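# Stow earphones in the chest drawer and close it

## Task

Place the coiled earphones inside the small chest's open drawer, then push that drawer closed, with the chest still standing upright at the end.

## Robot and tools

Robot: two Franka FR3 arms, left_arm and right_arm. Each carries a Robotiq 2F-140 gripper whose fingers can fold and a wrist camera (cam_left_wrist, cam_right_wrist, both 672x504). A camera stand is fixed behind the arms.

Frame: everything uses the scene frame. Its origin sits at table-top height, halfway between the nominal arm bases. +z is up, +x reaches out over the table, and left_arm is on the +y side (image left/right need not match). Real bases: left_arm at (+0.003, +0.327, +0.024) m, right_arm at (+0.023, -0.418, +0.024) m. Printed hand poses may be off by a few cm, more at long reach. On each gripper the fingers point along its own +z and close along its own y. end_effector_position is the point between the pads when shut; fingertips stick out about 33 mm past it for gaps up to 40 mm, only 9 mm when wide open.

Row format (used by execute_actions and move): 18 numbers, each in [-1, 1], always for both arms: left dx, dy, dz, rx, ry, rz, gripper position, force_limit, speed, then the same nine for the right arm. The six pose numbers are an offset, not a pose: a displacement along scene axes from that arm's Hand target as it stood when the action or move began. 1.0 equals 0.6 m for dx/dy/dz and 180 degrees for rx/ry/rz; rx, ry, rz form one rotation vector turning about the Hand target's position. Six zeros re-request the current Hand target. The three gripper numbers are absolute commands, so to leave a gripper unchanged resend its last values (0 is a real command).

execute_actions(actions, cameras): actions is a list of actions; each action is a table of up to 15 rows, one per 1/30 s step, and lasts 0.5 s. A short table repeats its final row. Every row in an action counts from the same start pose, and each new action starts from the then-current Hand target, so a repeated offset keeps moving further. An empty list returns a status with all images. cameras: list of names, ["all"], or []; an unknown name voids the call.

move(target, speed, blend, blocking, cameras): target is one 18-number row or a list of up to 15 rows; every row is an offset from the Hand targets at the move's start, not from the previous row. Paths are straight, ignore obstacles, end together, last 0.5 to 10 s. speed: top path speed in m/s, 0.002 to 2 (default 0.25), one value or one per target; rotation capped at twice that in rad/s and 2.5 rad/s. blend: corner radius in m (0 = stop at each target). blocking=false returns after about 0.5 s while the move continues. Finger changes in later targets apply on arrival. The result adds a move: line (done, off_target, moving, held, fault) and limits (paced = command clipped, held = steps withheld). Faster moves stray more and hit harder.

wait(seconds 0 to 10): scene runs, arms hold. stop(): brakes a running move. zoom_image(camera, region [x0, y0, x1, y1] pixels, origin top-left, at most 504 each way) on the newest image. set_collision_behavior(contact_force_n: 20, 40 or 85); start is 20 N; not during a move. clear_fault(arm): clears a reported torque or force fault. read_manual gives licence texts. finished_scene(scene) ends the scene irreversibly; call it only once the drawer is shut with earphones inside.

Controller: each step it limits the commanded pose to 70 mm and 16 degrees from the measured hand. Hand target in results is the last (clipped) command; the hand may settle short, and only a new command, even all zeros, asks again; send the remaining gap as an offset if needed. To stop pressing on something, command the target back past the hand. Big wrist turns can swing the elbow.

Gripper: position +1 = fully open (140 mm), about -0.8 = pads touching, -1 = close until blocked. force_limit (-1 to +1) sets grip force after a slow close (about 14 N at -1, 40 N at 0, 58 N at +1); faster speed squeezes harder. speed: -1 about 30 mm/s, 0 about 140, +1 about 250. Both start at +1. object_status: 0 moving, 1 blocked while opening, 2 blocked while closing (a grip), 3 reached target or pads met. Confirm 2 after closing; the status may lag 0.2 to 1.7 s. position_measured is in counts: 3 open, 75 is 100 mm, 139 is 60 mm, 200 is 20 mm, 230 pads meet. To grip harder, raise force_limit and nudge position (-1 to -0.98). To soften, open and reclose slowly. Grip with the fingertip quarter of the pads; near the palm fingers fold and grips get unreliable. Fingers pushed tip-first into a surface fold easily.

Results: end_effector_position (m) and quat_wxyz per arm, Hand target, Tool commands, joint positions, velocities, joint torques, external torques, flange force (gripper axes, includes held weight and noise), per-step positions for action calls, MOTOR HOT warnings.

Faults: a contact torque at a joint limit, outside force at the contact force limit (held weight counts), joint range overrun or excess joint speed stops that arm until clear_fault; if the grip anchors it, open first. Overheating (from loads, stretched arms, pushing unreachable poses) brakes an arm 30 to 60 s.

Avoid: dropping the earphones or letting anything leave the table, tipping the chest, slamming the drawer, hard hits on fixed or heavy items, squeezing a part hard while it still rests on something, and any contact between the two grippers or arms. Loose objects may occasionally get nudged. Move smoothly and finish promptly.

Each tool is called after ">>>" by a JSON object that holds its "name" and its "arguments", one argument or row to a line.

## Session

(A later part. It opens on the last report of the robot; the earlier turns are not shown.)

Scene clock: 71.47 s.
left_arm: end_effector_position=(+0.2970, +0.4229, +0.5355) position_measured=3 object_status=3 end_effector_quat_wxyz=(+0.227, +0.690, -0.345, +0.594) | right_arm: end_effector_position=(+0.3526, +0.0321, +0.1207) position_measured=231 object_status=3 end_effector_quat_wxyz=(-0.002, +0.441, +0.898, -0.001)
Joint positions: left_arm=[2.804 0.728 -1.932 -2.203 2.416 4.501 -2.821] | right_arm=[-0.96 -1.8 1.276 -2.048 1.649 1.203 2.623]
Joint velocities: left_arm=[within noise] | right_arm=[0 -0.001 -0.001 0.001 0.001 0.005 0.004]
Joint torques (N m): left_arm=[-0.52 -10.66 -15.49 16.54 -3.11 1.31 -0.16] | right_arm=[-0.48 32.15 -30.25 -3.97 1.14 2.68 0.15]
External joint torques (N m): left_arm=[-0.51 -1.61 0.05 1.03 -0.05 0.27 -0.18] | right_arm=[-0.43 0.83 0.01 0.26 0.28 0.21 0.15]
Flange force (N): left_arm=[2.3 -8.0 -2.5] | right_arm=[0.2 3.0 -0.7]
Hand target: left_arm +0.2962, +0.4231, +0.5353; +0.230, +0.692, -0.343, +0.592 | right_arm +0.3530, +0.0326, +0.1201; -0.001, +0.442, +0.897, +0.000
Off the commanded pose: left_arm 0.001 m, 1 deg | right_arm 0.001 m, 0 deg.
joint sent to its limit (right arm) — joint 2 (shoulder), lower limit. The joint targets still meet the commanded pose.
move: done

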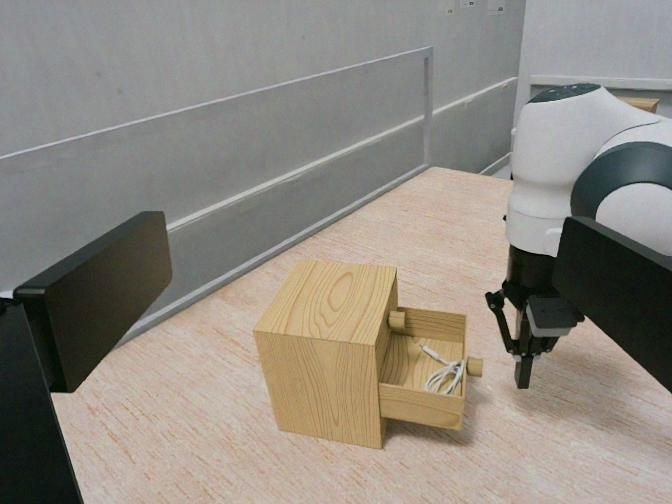

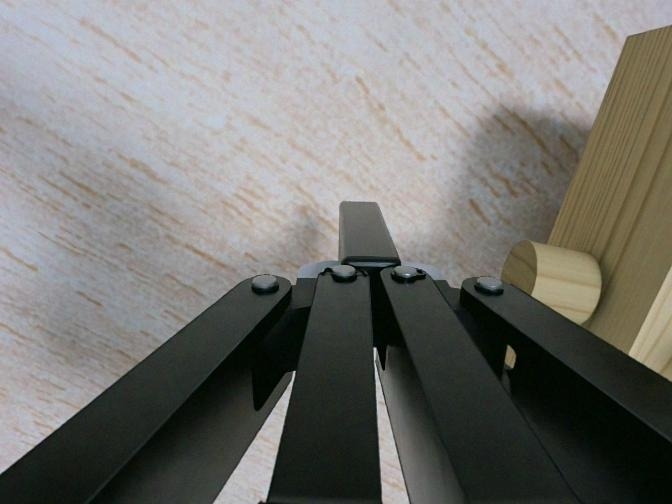

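>>> {"name": "move", "arguments": {
  "target": [
    [0,0,0,0,0,0,1,1,1,0.0043,-0.009,0,0,0,0,-1,-0.3,-1],
    [0,0,0,0,0,0,1,1,1,0.093,0.0373,0,0,0,0,-1,-0.3,-1]
  ],
  "speed": 0.06,
  "cameras": ["all"]
}}

>>> {"name": "zoom_image", "arguments": {
  "camera": "cam_left_wrist",
  "region": [330, 230, 530, 430]
}}

Scene clock: 74.27 s.
left_arm: end_effector_position=(+0.2970, +0.4229, +0.5355) position_measured=3 object_status=3 end_effector_quat_wxyz=(+0.227, +0.690, -0.345, +0.594) | right_arm: end_effector_position=(+0.4072, +0.0537, +0.1191) position_measured=231 object_status=3 end_effector_quat_wxyz=(-0.002, +0.440, +0.898, -0.002)
Joint positions: left_arm=[2.804 0.728 -1.932 -2.203 2.416 4.501 -2.821] | right_arm=[-1.132 -1.764 1.275 -1.858 1.679 1.229 2.639]
Joint velocities: left_arm=[within noise] | right_arm=[-0.001 0.001 0.001 -0.001 0 -0.001 0.007]
Joint torques (N m): left_arm=[-0.52 -10.71 -15.57 16.52 -3.13 1.31 -0.19] | right_arm=[-1.5 37.57 -32.05 -3.71 1.25 2.98 0.22]
External joint torques (N m): left_arm=[-0.52 -1.65 -0.07 1 -0.07 0.27 -0.21] | right_arm=[-1.57 1.75 -1.21 1 0.38 0.52 0.23]
Flange force (N): left_arm=[2.6 -7.7 -2.3] | right_arm=[0.0 10.2 -4.5]
Hand target: left_arm +0.2962, +0.4231, +0.5353; +0.230, +0.692, -0.343, +0.592 | right_arm +0.4088, +0.0550, +0.1201; -0.001, +0.442, +0.897, +0.000
Off the commanded pose: left_arm 0.001 m, 1 deg | right_arm 0.002 m, 0 deg.
move: done

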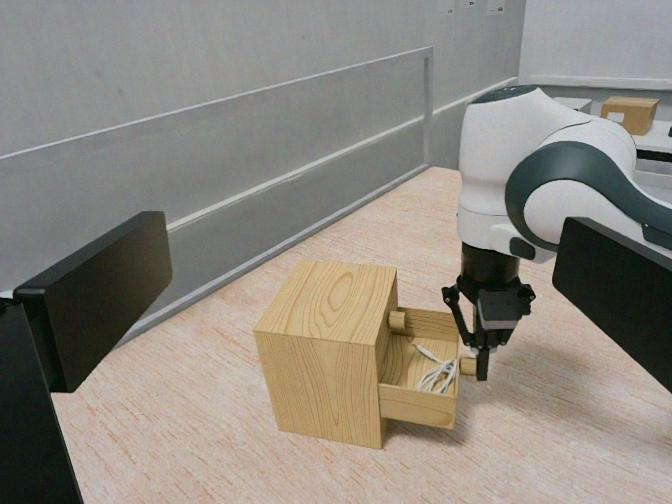

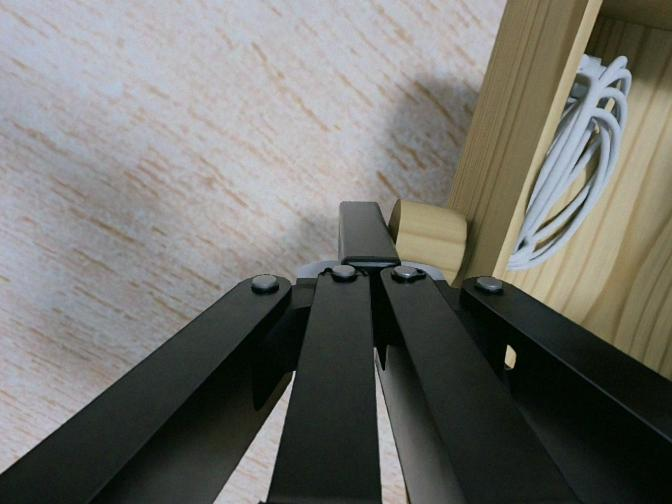

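Scaled by 2.520 from the camera's 672x504 image, which has a finer 960x720 frame.

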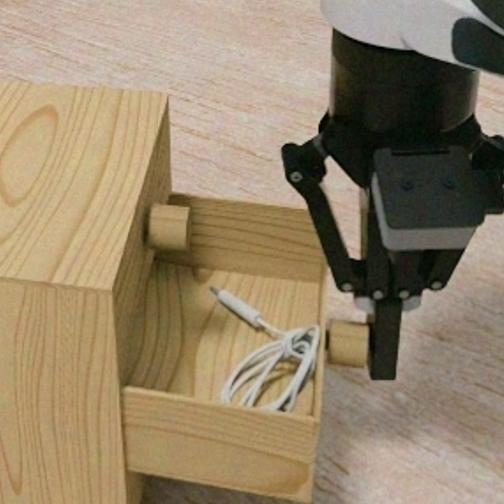

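>>> {"name": "move", "arguments": {
  "target": [
    [0,0,0,0,0,0,1,1,1,-0.0739,-0.0386,0,0,0,0,-1,-0.3,-1],
    [0,0,0,0,0,0,1,1,1,-0.0739,-0.0386,0,0.077,-0.148,0,-1,-0.3,-1]
  ],
  "speed": [0.1,0.15],
  "cameras": ["all"]
}}

Scene clock: 78.90 s.
left_arm: end_effector_position=(+0.2970, +0.4229, +0.5355) position_measured=3 object_status=3 end_effector_quat_wxyz=(+0.227, +0.690, -0.345, +0.594) | right_arm: end_effector_position=(+0.3639, +0.0318, +0.1199) position_measured=231 object_status=3 end_effector_quat_wxyz=(+0.151, +0.426, +0.868, +0.208)
Joint positions: left_arm=[2.804 0.728 -1.932 -2.203 2.416 4.501 -2.821] | right_arm=[-0.448 -1.799 1.54 -2.486 1.845 1.867 2.654]
Joint velocities: left_arm=[within noise] | right_arm=[-0.001 0 -0.001 -0.001 0 0.005 0.004]
Joint torques (N m): left_arm=[-0.47 -10.68 -15.53 16.54 -3.12 1.34 -0.13] | right_arm=[-0.47 18.89 -27.83 -4.1 1.44 3.65 0.16]
External joint torques (N m): left_arm=[-0.47 -1.61 0.01 1.04 -0.07 0.3 -0.15] | right_arm=[-0.51 -0.29 0.27 0.13 0.26 0.24 0.11]
Flange force (N): left_arm=[2.4 -7.8 -2.5] | right_arm=[-0.1 1.0 2.2]
Hand target: left_arm +0.2962, +0.4231, +0.5353; +0.230, +0.692, -0.343, +0.592 | right_arm +0.3645, +0.0318, +0.1201; +0.152, +0.427, +0.866, +0.209
Off the commanded pose: left_arm 0.001 m, 1 deg | right_arm 0.001 m, 0 deg.
joint sent to its limit (right arm) — joint 2 (shoulder), lower limit. The joint targets still meet the commanded pose.
move: done

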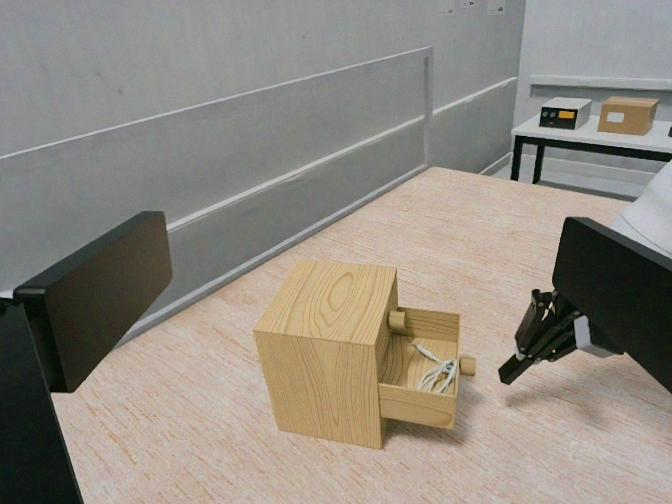

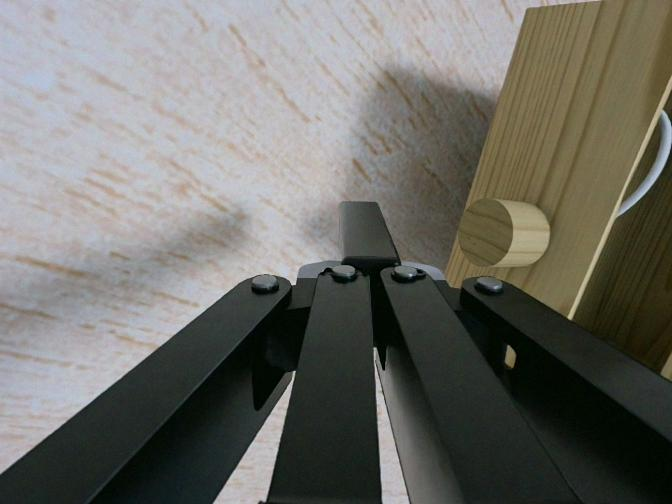

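>>> {"name": "move", "arguments": {
  "target": [
    [0,0,0,0,0,0,1,1,1,0.118,0.0617,0,0,0,0,-1,-0.3,-1]
  ],
  "speed": 0.06,
  "cameras": ["all"]
}}

>>> {"name": "zoom_image", "arguments": {
  "camera": "cam_left_wrist",
  "region": [330, 230, 530, 430]
}}

Scene clock: 81.00 s.
left_arm: end_effector_position=(+0.2970, +0.4229, +0.5355) position_measured=3 object_status=3 end_effector_quat_wxyz=(+0.227, +0.690, -0.345, +0.594) | right_arm: end_effector_position=(+0.4350, +0.0675, +0.1193) position_measured=231 object_status=3 end_effector_quat_wxyz=(+0.152, +0.429, +0.866, +0.208)
Joint positions: left_arm=[2.804 0.728 -1.932 -2.203 2.416 4.501 -2.821] | right_arm=[-0.71 -1.795 1.507 -2.267 1.878 1.871 2.624]
Joint velocities: left_arm=[within noise] | right_arm=[0 0 0.001 0 0 0 -0.005]
Joint torques (N m): left_arm=[-0.48 -10.7 -15.58 16.54 -3.11 1.31 -0.15] | right_arm=[-1.32 25 -31.86 -3.77 1.61 3.46 -0.27]
External joint torques (N m): left_arm=[-0.44 -1.6 -0.02 1.05 -0.07 0.28 -0.17] | right_arm=[-1.25 0.73 -1.01 0.92 0.42 0.06 -0.32]
Flange force (N): left_arm=[2.5 -7.6 -2.4] | right_arm=[-1.4 7.6 1.5]
Hand target: left_arm +0.2962, +0.4231, +0.5353; +0.230, +0.692, -0.343, +0.592 | right_arm +0.4353, +0.0688, +0.1201; +0.152, +0.427, +0.866, +0.209
Off the commanded pose: left_arm 0.001 m, 1 deg | right_arm 0.002 m, 0 deg.
move: done

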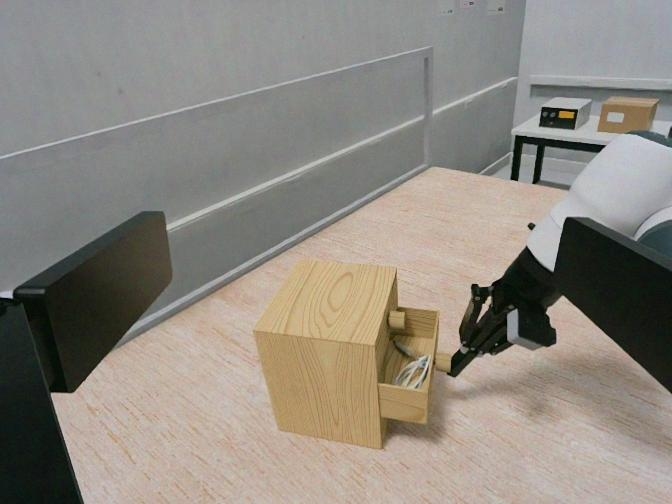

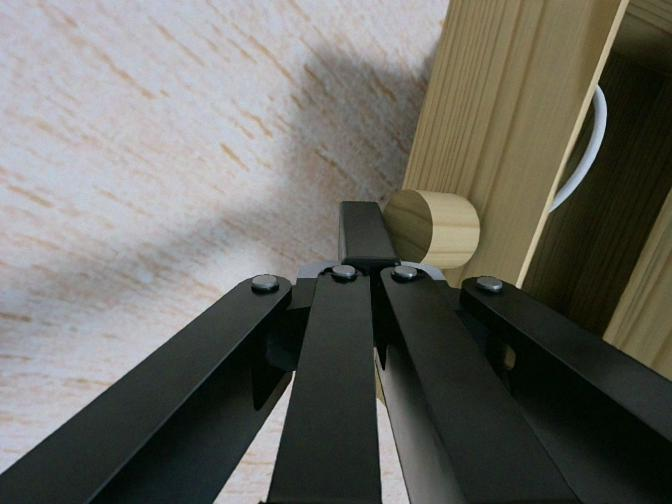

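Scaled by 2.520 from the camera's 672x504 image, which has a finer 960x720 frame.

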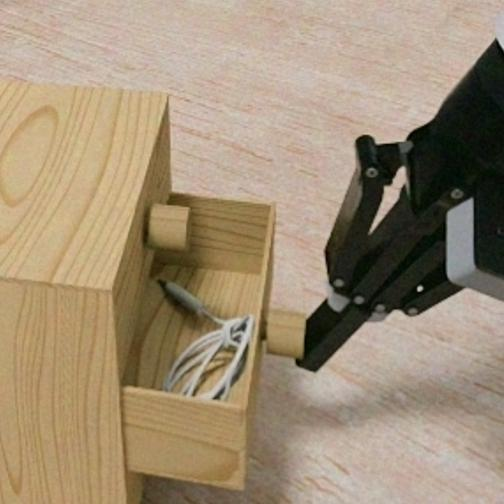

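>>> {"name": "move", "arguments": {
  "target": [
    [0,0,0,0,0,0,1,1,1,0.074,0.0386,0,0,0,0,-1,-0.3,-1]
  ],
  "speed": 0.05,
  "cameras": ["all"]
}}

>>> {"name": "zoom_image", "arguments": {
  "camera": "cam_left_wrist",
  "region": [330, 230, 530, 430]
}}

Scene clock: 82.67 s.
left_arm: end_effector_position=(+0.2970, +0.4229, +0.5355) position_measured=3 object_status=3 end_effector_quat_wxyz=(+0.227, +0.690, -0.345, +0.594) | right_arm: end_effector_position=(+0.4789, +0.0907, +0.1189) position_measured=231 object_status=3 end_effector_quat_wxyz=(+0.151, +0.428, +0.867, +0.207)
Joint positions: left_arm=[2.804 0.728 -1.932 -2.203 2.416 4.501 -2.821] | right_arm=[-0.866 -1.795 1.483 -2.115 1.894 1.871 2.621]
Joint torques (N m): left_arm=[-0.5 -10.74 -15.59 16.52 -3.13 1.32 -0.13] | right_arm=[-1.34 29.04 -33.31 -3.93 1.59 3.63 0.02]
External joint torques (N m): left_arm=[-0.5 -1.68 -0.07 1.03 -0.08 0.29 -0.15] | right_arm=[-1.2 0.94 -1.3 1.16 0.4 0.23 -0.02]
Flange force (N): left_arm=[2.6 -7.8 -2.3] | right_arm=[-0.4 8.6 1.6]
Hand target: left_arm +0.2962, +0.4231, +0.5353; +0.230, +0.692, -0.343, +0.592 | right_arm +0.4797, +0.0920, +0.1201; +0.152, +0.427, +0.866, +0.209
Off the commanded pose: left_arm 0.001 m, 1 deg | right_arm 0.002 m, 0 deg.
move: done

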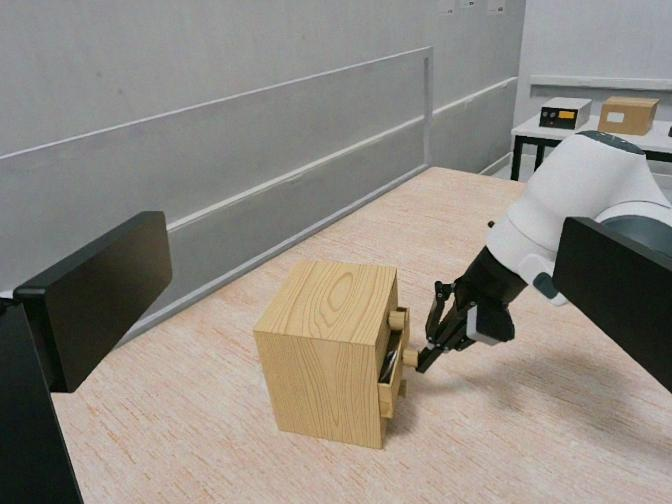

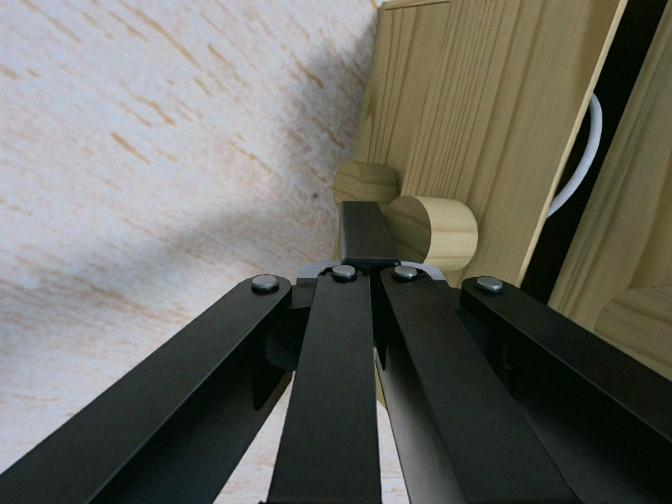

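Scaled by 2.520 from the camera's 672x504 image, which has a finer 960x720 frame.

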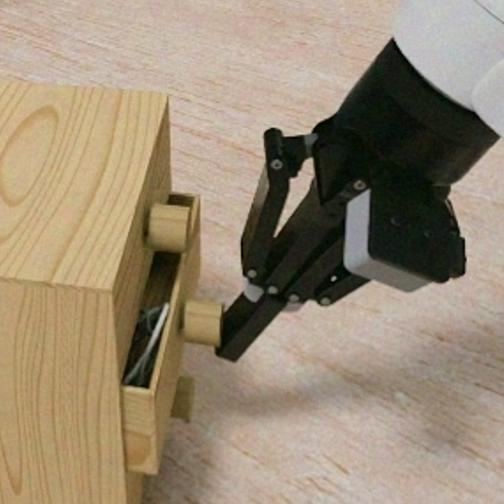

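>>> {"name": "move", "arguments": {
  "target": [0,0,0,0,0,0,1,1,1,0.018,0.0094,0,0,0,0,-1,-0.3,-1],
  "speed": 0.03,
  "cameras": ["all"]
}}

>>> {"name": "zoom_image", "arguments": {
  "camera": "cam_left_wrist",
  "region": [330, 230, 530, 430]
}}

Scene clock: 83.87 s.
left_arm: end_effector_position=(+0.2970, +0.4229, +0.5355) position_measured=3 object_status=3 end_effector_quat_wxyz=(+0.227, +0.690, -0.345, +0.594) | right_arm: end_effector_position=(+0.4895, +0.0964, +0.1187) position_measured=231 object_status=3 end_effector_quat_wxyz=(+0.151, +0.427, +0.867, +0.207)
Joint positions: left_arm=[2.804 0.728 -1.932 -2.203 2.416 4.501 -2.821] | right_arm=[-0.904 -1.795 1.476 -2.075 1.897 1.871 2.621]
Joint torques (N m): left_arm=[-0.49 -10.68 -15.58 16.5 -3.12 1.31 -0.12] | right_arm=[-1.08 30.15 -33.39 -4.05 1.58 3.75 0.05]
External joint torques (N m): left_arm=[-0.48 -1.64 -0.04 0.99 -0.06 0.28 -0.14] | right_arm=[-1.18 0.96 -0.99 1.03 0.38 0.34 0.01]
Flange force (N): left_arm=[2.4 -7.6 -2.3] | right_arm=[-0.4 7.8 2.0]
Hand target: left_arm +0.2962, +0.4231, +0.5353; +0.230, +0.692, -0.343, +0.592 | right_arm +0.4905, +0.0976, +0.1201; +0.152, +0.427, +0.866, +0.209
Off the commanded pose: left_arm 0.001 m, 1 deg | right_arm 0.002 m, 0 deg.
move: done

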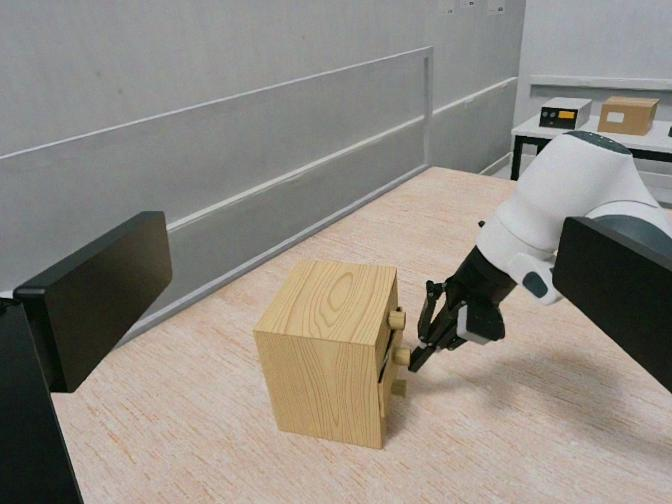

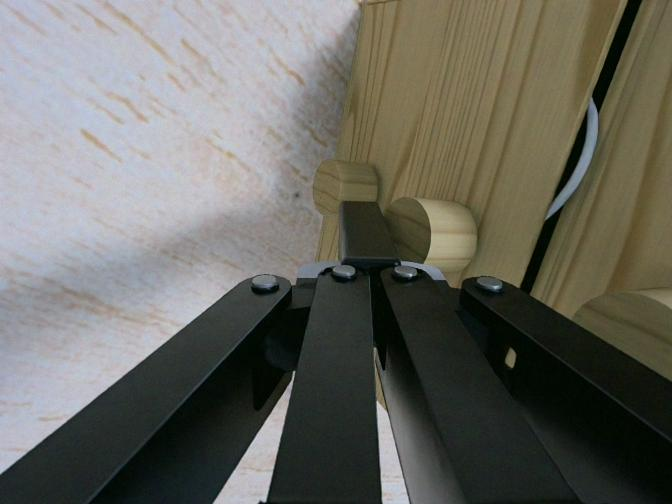

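Scaled by 2.520 from the camera's 672x504 image, which has a finer 960x720 frame.

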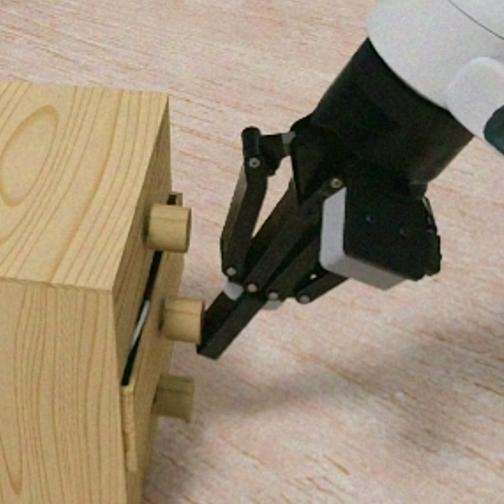

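>>> {"name": "move", "arguments": {
  "target": [0,0,0,0,0,0,1,1,1,0.018,0.0094,0,0,0,0,-1,-0.3,-1],
  "speed": 0.03,
  "cameras": ["all"]
}}

>>> {"name": "zoom_image", "arguments": {
  "camera": "cam_left_wrist",
  "region": [330, 230, 530, 430]
}}

Scene clock: 84.93 s.
left_arm: end_effector_position=(+0.2970, +0.4229, +0.5355) position_measured=3 object_status=3 end_effector_quat_wxyz=(+0.227, +0.690, -0.345, +0.594) | right_arm: end_effector_position=(+0.4976, +0.1002, +0.1141) position_measured=231 object_status=3 end_effector_quat_wxyz=(+0.148, +0.426, +0.869, +0.202)
Joint positions: left_arm=[2.804 0.728 -1.932 -2.203 2.416 4.501 -2.821] | right_arm=[-0.94 -1.795 1.474 -2.037 1.898 1.864 2.621]
Joint velocities: left_arm=[within noise] | right_arm=[-0.002 -0.002 -0.001 0.001 0.001 -0.003 0.003]
Joint torques (N m): left_arm=[-0.52 -10.66 -15.58 16.55 -3.11 1.33 -0.26] | right_arm=[-2.28 31.14 -36.21 -3.5 2.35 5.12 0.23]
External joint torques (N m): left_arm=[-0.44 -1.54 0.02 1.07 -0.06 0.3 -0.28] | right_arm=[-2.26 1.03 -3.74 1.75 1.17 1.74 0.18]
Flange force (N): left_arm=[2.7 -7.6 -2.6] | right_arm=[-0.2 15.7 3.4]
Hand target: left_arm +0.2962, +0.4231, +0.5353; +0.230, +0.692, -0.343, +0.592 | right_arm +0.5013, +0.1033, +0.1201; +0.152, +0.427, +0.866, +0.209
Off the commanded pose: left_arm 0.001 m, 1 deg | right_arm 0.008 m, 1 deg.
move: off_target (right_arm)

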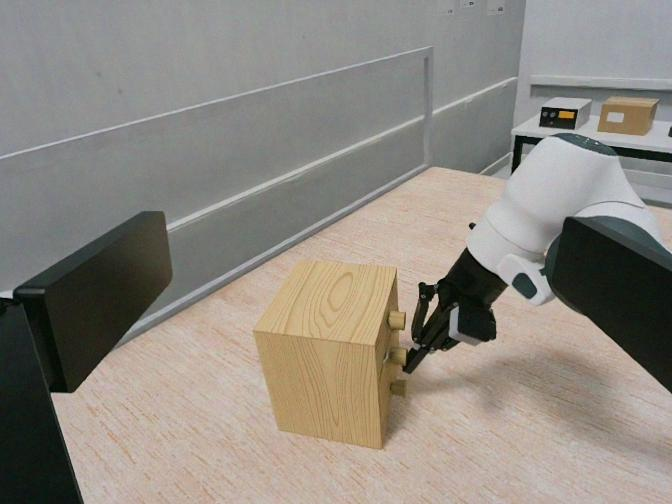

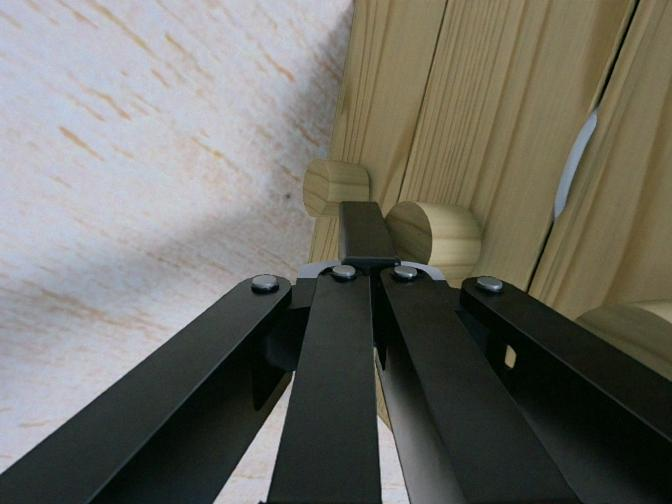

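Scaled by 2.520 from the camera's 672x504 image, which has a finer 960x720 frame.

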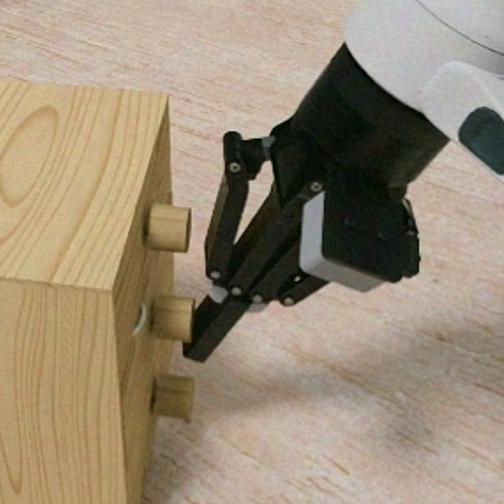

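>>> {"name": "move", "arguments": {
  "target": [
    [0,0,0,0,0,0,1,1,1,-0.118,-0.062,0,0,0,0,-1,-0.3,-1],
    [0,0,0,0,0,0,1,1,1,-0.118,-0.062,0.15,-0.2087,-0.188,0.3535,0.1,-0.3,-0.5],
    [0,0,0,0,0,0,1,1,1,-0.053,-0.035,0.085,-0.2087,-0.188,0.3535,0.1,-0.3,-0.5]
  ],
  "speed": [0.1,0.3,0.1],
  "cameras": ["all"]
}}

>>> {"name": "zoom_image", "arguments": {
  "camera": "cam_left_wrist",
  "region": [330, 230, 530, 430]
}}

Scene clock: 94.47 s.
left_arm: end_effector_position=(+0.2970, +0.4229, +0.5355) position_measured=3 object_status=3 end_effector_quat_wxyz=(+0.227, +0.690, -0.345, +0.594) | right_arm: end_effector_position=(+0.4685, +0.0823, +0.1711) position_measured=117 object_status=3 end_effector_quat_wxyz=(+0.371, -0.218, +0.898, +0.092)
Joint positions: left_arm=[2.804 0.728 -1.932 -2.203 2.416 4.501 -2.821] | right_arm=[-0.652 -1.799 1.55 -2.31 2.002 2.141 1.188]
Joint velocities: left_arm=[within noise] | right_arm=[0 0.001 0.002 0 0.001 0.002 -0.005]
Joint torques (N m): left_arm=[-0.51 -10.69 -15.57 16.46 -3.14 1.3 -0.16] | right_arm=[-1.32 22.78 -30.31 -4.01 1.23 3.7 -0.2]
External joint torques (N m): left_arm=[-0.56 -1.69 -0.12 0.92 -0.08 0.26 -0.18] | right_arm=[-1.37 0.03 0.08 1 0.26 0.23 -0.18]
Flange force (N): left_arm=[2.5 -7.5 -2.0] | right_arm=[-4.9 0.2 5.6]
Hand target: left_arm +0.2962, +0.4231, +0.5353; +0.230, +0.692, -0.343, +0.592 | right_arm +0.4695, +0.0823, +0.1711; +0.372, -0.220, +0.897, +0.091
Off the commanded pose: left_arm 0.001 m, 1 deg | right_arm 0.001 m, 0 deg.
joint sent to its limit (right arm) — joint 2 (shoulder), lower limit. The joint targets still meet the commanded pose.
move: done

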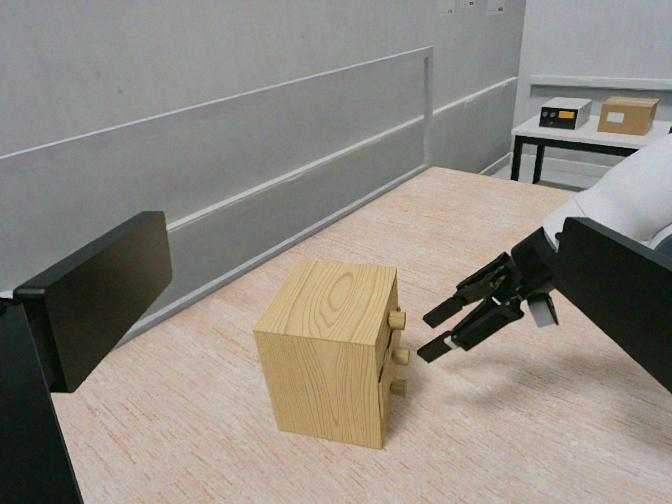

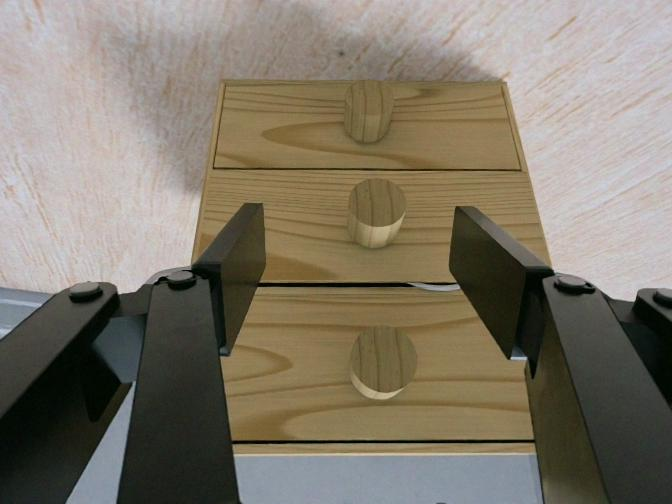

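Scaled by 2.520 from the camera's 672x504 image, which has a finer 960x720 frame.

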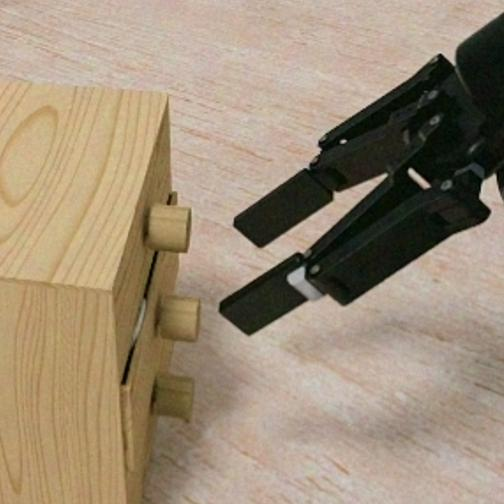

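>>> {"name": "move", "arguments": {
  "target": [
    [0,0,0,0,0,0,1,1,1,-0.0093,0.0177,0,0,0,0,-0.2,-0.3,-0.5],
    [0,0,0,0,0,0,1,1,1,0.0565,0.052,-0.074,0,0,0,-0.2,-0.3,-0.5]
  ],
  "speed": 0.06,
  "cameras": ["all"]
}}

>>> {"name": "zoom_image", "arguments": {
  "camera": "cam_left_wrist",
  "region": [330, 230, 530, 430]
}}

Scene clock: 97.67 s.
left_arm: end_effector_position=(+0.2970, +0.4229, +0.5355) position_measured=3 object_status=3 end_effector_quat_wxyz=(+0.227, +0.690, -0.345, +0.594) | right_arm: end_effector_position=(+0.5011, +0.1131, +0.1254) position_measured=154 object_status=3 end_effector_quat_wxyz=(+0.369, -0.219, +0.899, +0.091)
Joint positions: left_arm=[2.804 0.728 -1.932 -2.203 2.416 4.501 -2.821] | right_arm=[-0.775 -1.799 1.622 -2.143 2.055 2.229 1.195]
Joint velocities: left_arm=[within noise] | right_arm=[0.001 0.001 0.002 0 0.001 0.003 -0.001]
Joint torques (N m): left_arm=[-0.49 -10.69 -15.6 16.45 -3.13 1.32 -0.18] | right_arm=[-2.46 26.38 -31.93 -3.97 1.66 4.49 -0.29]
External joint torques (N m): left_arm=[-0.55 -1.69 -0.11 0.9 -0.07 0.28 -0.2] | right_arm=[-2.46 0.33 -0.03 2.02 0.76 1.01 -0.27]
Flange force (N): left_arm=[2.5 -7.4 -2.0] | right_arm=[-7.9 0.9 11.6]
Hand target: left_arm +0.2962, +0.4231, +0.5353; +0.230, +0.692, -0.343, +0.592 | right_arm +0.5034, +0.1135, +0.1267; +0.372, -0.220, +0.897, +0.091
Off the commanded pose: left_arm 0.001 m, 1 deg | right_arm 0.003 m, 0 deg.
joint sent to its limit (right arm) — joint 2 (shoulder), lower limit. The joint targets still meet the commanded pose.
move: done

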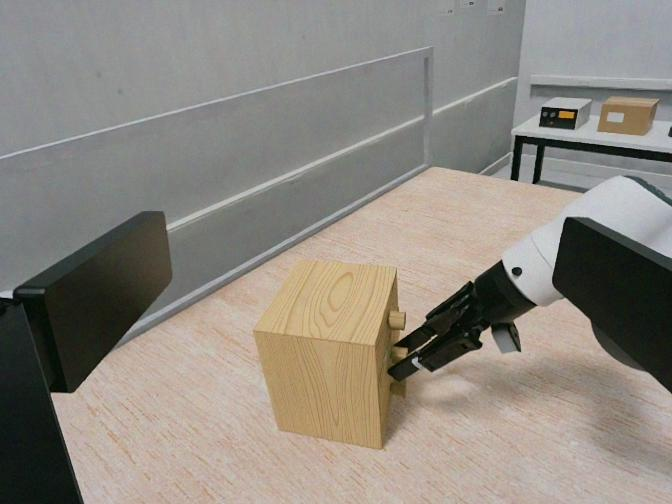

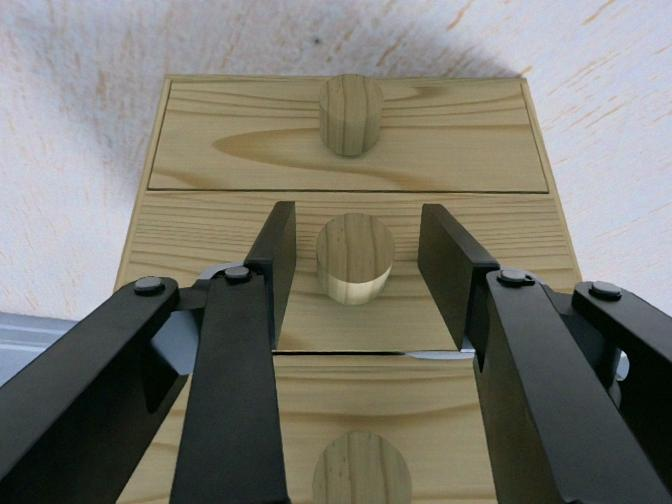

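Scaled by 2.520 from the camera's 672x504 image, which has a finer 960x720 frame.

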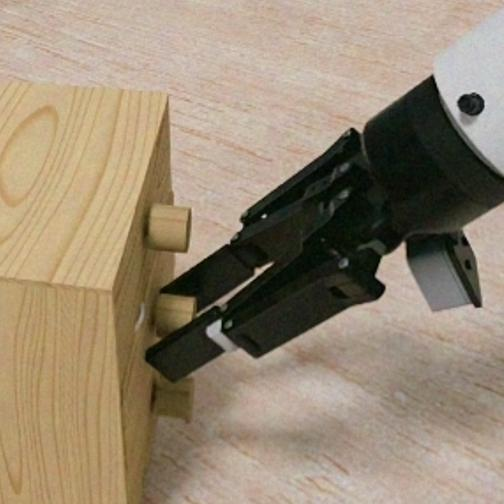

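>>> {"name": "move", "arguments": {
  "target": [
    [0,0,0,0,0,0,1,1,1,-0.009,-0.0047,0,0,0,0,-0.2,-0.3,-0.5],
    [0,0,0,0,0,0,1,1,1,-0.009,-0.0047,0,0,0,0,-1,-0.8,-1]
  ],
  "speed": 0.03
}}

>>> {"name": "wait", "arguments": {
  "seconds": 1,
  "cameras": ["cam_right_wrist"]
}}

Scene clock: 99.60 s.
left_arm: end_effector_position=(+0.2970, +0.4229, +0.5355) position_measured=3 object_status=3 end_effector_quat_wxyz=(+0.227, +0.690, -0.345, +0.594) | right_arm: end_effector_position=(+0.4983, +0.1101, +0.1270) position_measured=189 object_status=0 end_effector_quat_wxyz=(+0.371, -0.218, +0.898, +0.092)
Joint positions: left_arm=[2.804 0.728 -1.932 -2.203 2.416 4.501 -2.821] | right_arm=[-0.761 -1.799 1.626 -2.159 2.058 2.234 1.194]
Joint torques (N m): left_arm=[-0.47 -10.66 -15.53 16.5 -3.14 1.32 -0.15] | right_arm=[-0.48 25.88 -31.8 -5.16 1.16 3.67 -0.25]
External joint torques (N m): left_arm=[-0.43 -1.6 0.01 0.99 -0.08 0.28 -0.17] | right_arm=[-0.53 0.19 -0.01 0.85 0.26 0.18 -0.23]
Flange force (N): left_arm=[2.4 -7.4 -2.3] | right_arm=[-2.4 0.3 3.6]
Hand target: left_arm +0.2962, +0.4231, +0.5353; +0.230, +0.692, -0.343, +0.592 | right_arm +0.4980, +0.1106, +0.1267; +0.372, -0.220, +0.897, +0.091
Off the commanded pose: left_arm 0.001 m, 1 deg | right_arm 0.001 m, 0 deg.
joint sent to its limit (right arm) — joint 2 (shoulder), lower limit. The joint targets still meet the commanded pose.
move: done

Scene clock: 100.60 s.
left_arm: end_effector_position=(+0.2970, +0.4229, +0.5355) position_measured=3 object_status=3 end_effector_quat_wxyz=(+0.227, +0.690, -0.345, +0.594) | right_arm: end_effector_position=(+0.4983, +0.1101, +0.1270) position_measured=189 object_status=2 end_effector_quat_wxyz=(+0.371, -0.218, +0.898, +0.092)
Joint positions: left_arm=[2.804 0.728 -1.932 -2.203 2.416 4.501 -2.821] | right_arm=[-0.761 -1.799 1.626 -2.159 2.058 2.234 1.194]
Joint torques (N m): left_arm=[-0.51 -10.71 -15.54 16.47 -3.13 1.31 -0.09] | right_arm=[-0.52 25.93 -31.8 -5.15 1.14 3.66 -0.2]
External joint torques (N m): left_arm=[-0.66 -1.77 -0.17 0.9 -0.07 0.27 -0.12] | right_arm=[-0.6 0.27 -0.02 0.86 0.25 0.17 -0.18]
Flange force (N): left_arm=[2.4 -7.8 -1.8] | right_arm=[-2.7 0.4 3.6]
Hand target: left_arm +0.2962, +0.4231, +0.5353; +0.230, +0.692, -0.343, +0.592 | right_arm +0.4980, +0.1106, +0.1267; +0.372, -0.220, +0.897, +0.091
Tool commands: left_gripper/position=+1.0 left_gripper/force_limit=+1.0 left_gripper/speed=+1.0 right_gripper/position=-1.0 right_gripper/force_limit=-0.8 right_gripper/speed=-1.0
Off the commanded pose: left_arm 0.001 m, 1 deg | right_arm 0.001 m, 0 deg.
wait: 1.00 s; at rest by 0.17 s
Images, in order (width x height): cam_right_wrist 672x504.

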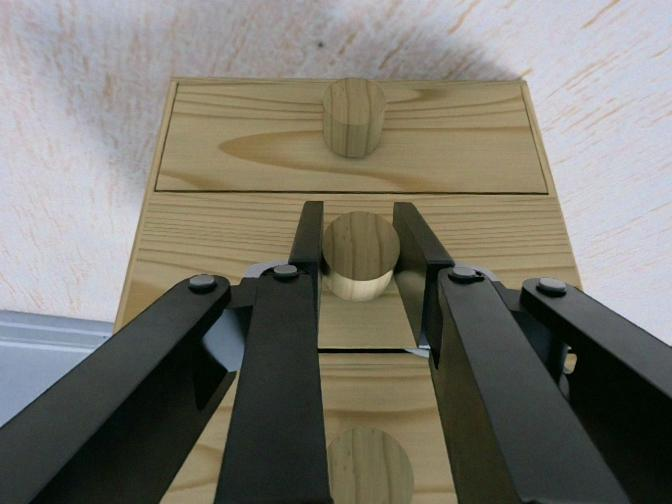

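Gripped. Pull open ~85 mm slowly.

>>> {"name": "move", "arguments": {
  "target": [0,0,0,0,0,0,1,1,1,-0.129,-0.067,0,0,0,0,-1,-0.8,-1],
  "speed": 0.05,
  "cameras": ["all"]
}}

>>> {"name": "zoom_image", "arguments": {
  "camera": "cam_left_wrist",
  "region": [330, 230, 530, 430]
}}

Scene clock: 103.03 s.
left_arm: end_effector_position=(+0.2970, +0.4229, +0.5355) position_measured=3 object_status=3 end_effector_quat_wxyz=(+0.227, +0.690, -0.345, +0.594) | right_arm: end_effector_position=(+0.4212, +0.0706, +0.1270) position_measured=189 object_status=2 end_effector_quat_wxyz=(+0.372, -0.222, +0.897, +0.091)
Joint positions: left_arm=[2.804 0.728 -1.932 -2.203 2.416 4.501 -2.821] | right_arm=[-0.477 -1.785 1.687 -2.404 2.043 2.244 1.223]
Joint velocities: left_arm=[within noise] | right_arm=[0.001 0 -0.001 -0.001 0 -0.001 0.005]
Joint torques (N m): left_arm=[-0.45 -10.7 -15.62 16.52 -3.13 1.33 -0.16] | right_arm=[-0.16 20.92 -28.98 -5.96 0.62 3.65 0.19]
External joint torques (N m): left_arm=[-0.43 -1.64 -0.11 1.01 -0.08 0.3 -0.18] | right_arm=[-0.2 1.14 0.07 0.28 -0.26 0.14 0.21]
Flange force (N): left_arm=[2.8 -7.2 -2.3] | right_arm=[-1.0 1.4 -0.3]
Hand target: left_arm +0.2962, +0.4231, +0.5353; +0.230, +0.692, -0.343, +0.592 | right_arm +0.4206, +0.0704, +0.1267; +0.372, -0.220, +0.897, +0.091
Off the commanded pose: left_arm 0.001 m, 1 deg | right_arm 0.001 m, 0 deg.
move: done

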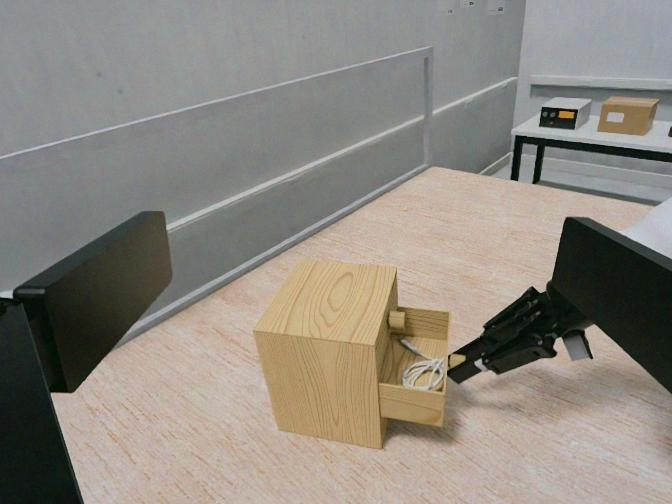

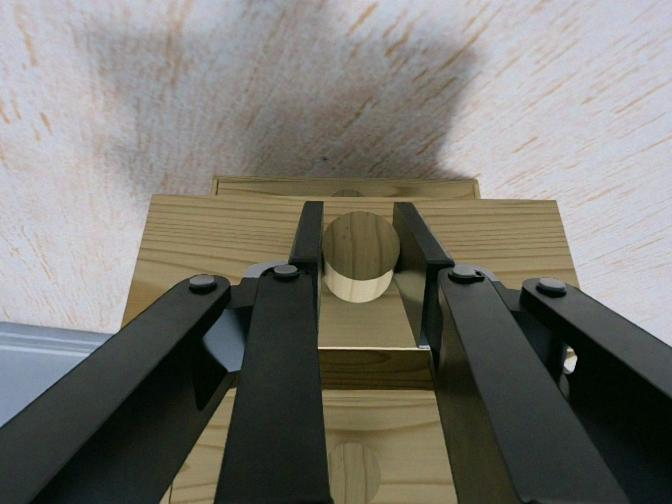

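Scaled by 2.520 from the camera's 672x504 image, which has a finer 960x720 frame.

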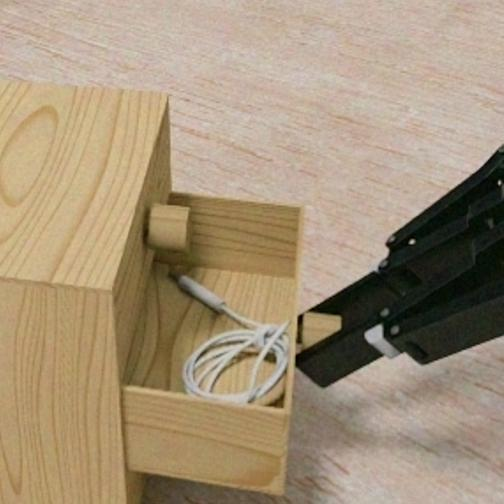

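>>> {"name": "move", "arguments": {
  "target": [
    [0,0,0,0,0,0,1,1,1,0,0,0,0,0,0,-0.3,-0.8,-1],
    [0,0,0,0,0,0,1,1,1,-0.073,-0.038,0.0825,0,0,0,-0.3,-0.8,-1],
    [0,0,0,0,0,0,1,1,1,-0.073,-0.038,0.28,0.083,0.264,-0.4715,-1,-0.8,-1],
    [0,0,0,0,0,0,1,1,1,0.047,0.099,0.256,0.083,0.264,-0.4715,-1,-0.8,-1]
  ],
  "speed": [0.1,0.1,0.3,0.2],
  "cameras": ["all"]
}}

>>> {"name": "zoom_image", "arguments": {
  "camera": "cam_left_wrist",
  "region": [330, 230, 530, 430]
}}

Scene clock: 113.33 s.
left_arm: end_effector_position=(+0.2970, +0.4229, +0.5355) position_measured=3 object_status=3 end_effector_quat_wxyz=(+0.227, +0.690, -0.345, +0.594) | right_arm: end_effector_position=(+0.4491, +0.1296, +0.2813) position_measured=230 object_status=3 end_effector_quat_wxyz=(+0.000, +0.507, +0.862, +0.009)
Joint positions: left_arm=[2.804 0.728 -1.932 -2.203 2.416 4.501 -2.821] | right_arm=[-1.397 -1.356 1.245 -1.285 1.458 1.216 2.996]
Joint velocities: left_arm=[within noise] | right_arm=[-0.001 -0.001 0 0.003 0.002 -0.004 0.003]
Joint torques (N m): left_arm=[-0.52 -10.73 -15.58 16.45 -3.13 1.32 -0.19] | right_arm=[-1.26 45.83 -27.93 1.19 1.26 2.21 0.15]
External joint torques (N m): left_arm=[-0.57 -1.75 -0.11 0.91 -0.07 0.28 -0.21] | right_arm=[-1.24 0.36 -0.79 0.87 0.34 -0.35 0.15]
Flange force (N): left_arm=[2.6 -7.6 -2.0] | right_arm=[2.4 9.1 -4.7]
Hand target: left_arm +0.2962, +0.4231, +0.5353; +0.230, +0.692, -0.343, +0.592 | right_arm +0.4488, +0.1298, +0.2803; +0.000, +0.518, +0.855, +0.000
Off the commanded pose: left_arm 0.001 m, 1 deg | right_arm 0.001 m, 2 deg.
joint sent to its limit (right arm) — joint 7 (wrist roll), upper limit. The joint targets still meet the commanded pose.
move: done

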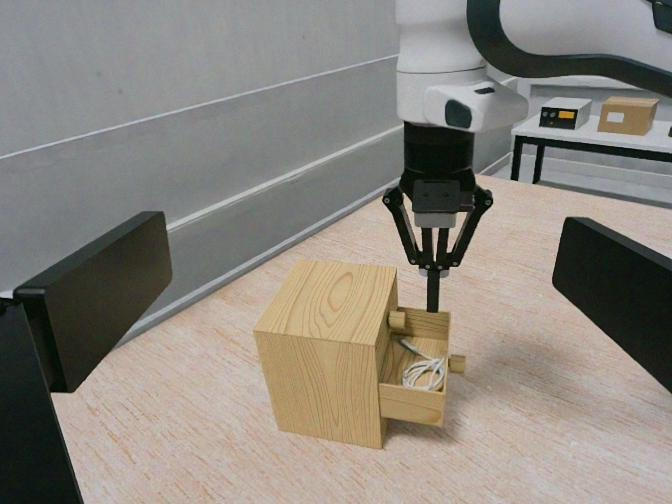

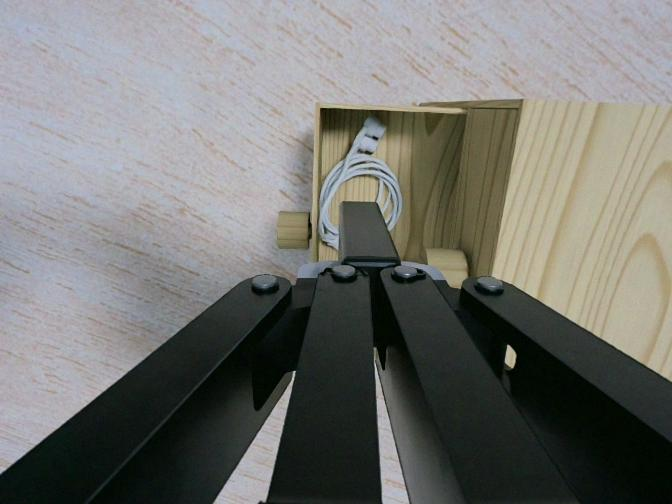

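Scaled by 2.520 from the camera's 672x504 image, which has a finer 960x720 frame.

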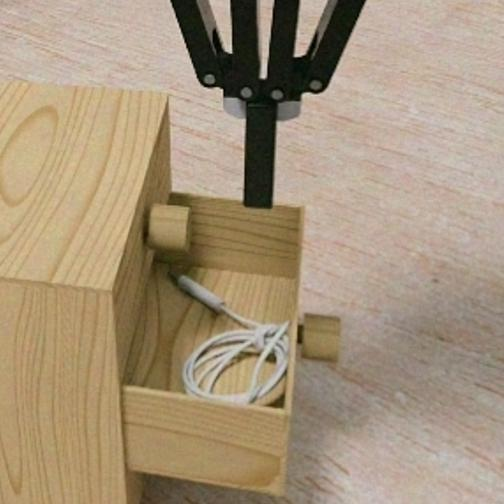

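>>> {"name": "move", "arguments": {
  "target": [
    [0,0,0,0,0,0,1,1,1,0.0223,0.001,0,0,0,0,-1,-0.8,-1],
    [0,0,0,0,0,0,1,1,1,0.0223,0.001,-0.245,0,0,0,-1,-0.8,-1]
  ],
  "speed": 0.08,
  "cameras": ["all"]
}}

>>> {"name": "zoom_image", "arguments": {
  "camera": "cam_left_wrist",
  "region": [330, 230, 530, 430]
}}

Scene clock: 118.33 s.
left_arm: end_effector_position=(+0.2970, +0.4229, +0.5355) position_measured=3 object_status=3 end_effector_quat_wxyz=(+0.227, +0.690, -0.345, +0.594) | right_arm: end_effector_position=(+0.4619, +0.1296, +0.1337) position_measured=230 object_status=3 end_effector_quat_wxyz=(-0.001, +0.519, +0.855, -0.001)
Joint positions: left_arm=[2.804 0.728 -1.932 -2.203 2.416 4.501 -2.821] | right_arm=[-1.363 -1.608 1.32 -1.431 1.643 1.326 2.981]
Joint velocities: left_arm=[within noise] | right_arm=[0 -0.002 -0.001 0 0.001 0.004 0]
Joint torques (N m): left_arm=[-0.42 -10.69 -15.59 16.51 -3.12 1.32 -0.16] | right_arm=[-0.51 46.78 -30.31 -3.26 1.19 2.84 -0.09]
External joint torques (N m): left_arm=[-0.4 -1.61 -0.03 1 -0.07 0.28 -0.18] | right_arm=[-0.53 1.32 -0.44 0.11 0.28 0.33 -0.09]
Flange force (N): left_arm=[2.5 -7.2 -2.3] | right_arm=[0.5 3.4 -1.9]
Hand target: left_arm +0.2962, +0.4231, +0.5353; +0.230, +0.692, -0.343, +0.592 | right_arm +0.4621, +0.1304, +0.1333; +0.000, +0.518, +0.855, +0.000
Off the commanded pose: left_arm 0.001 m, 1 deg | right_arm 0.001 m, 0 deg.
move: done

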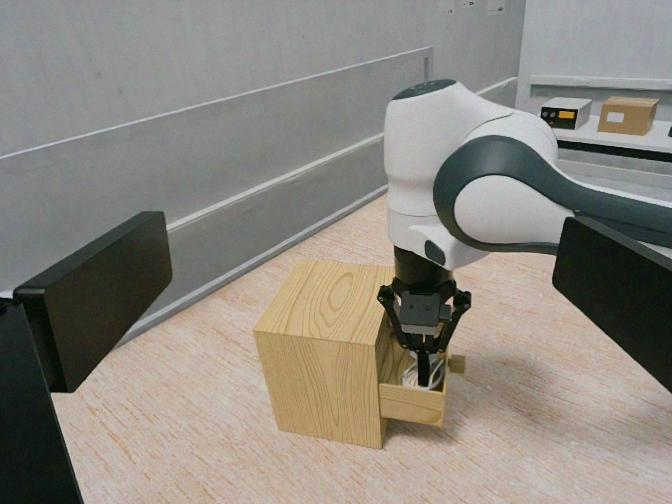

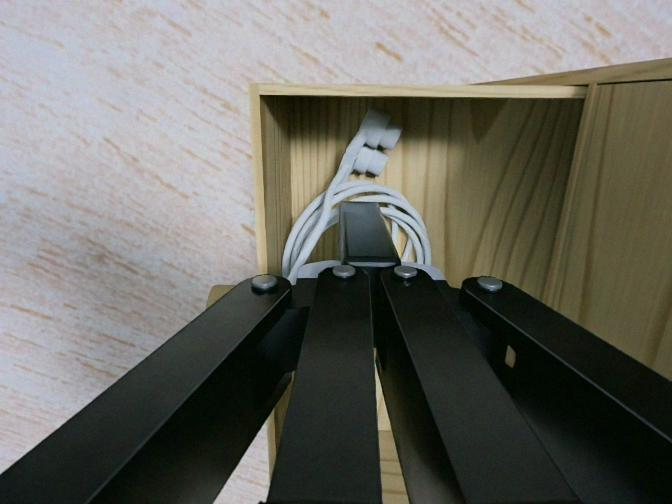

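Scaled by 2.520 from the camera's 672x504 image, which has a finer 960x720 frame.

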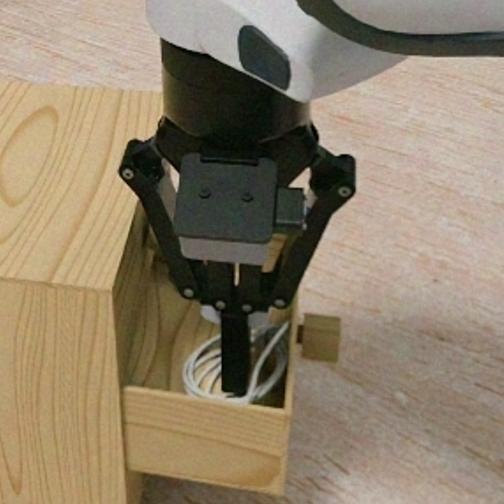

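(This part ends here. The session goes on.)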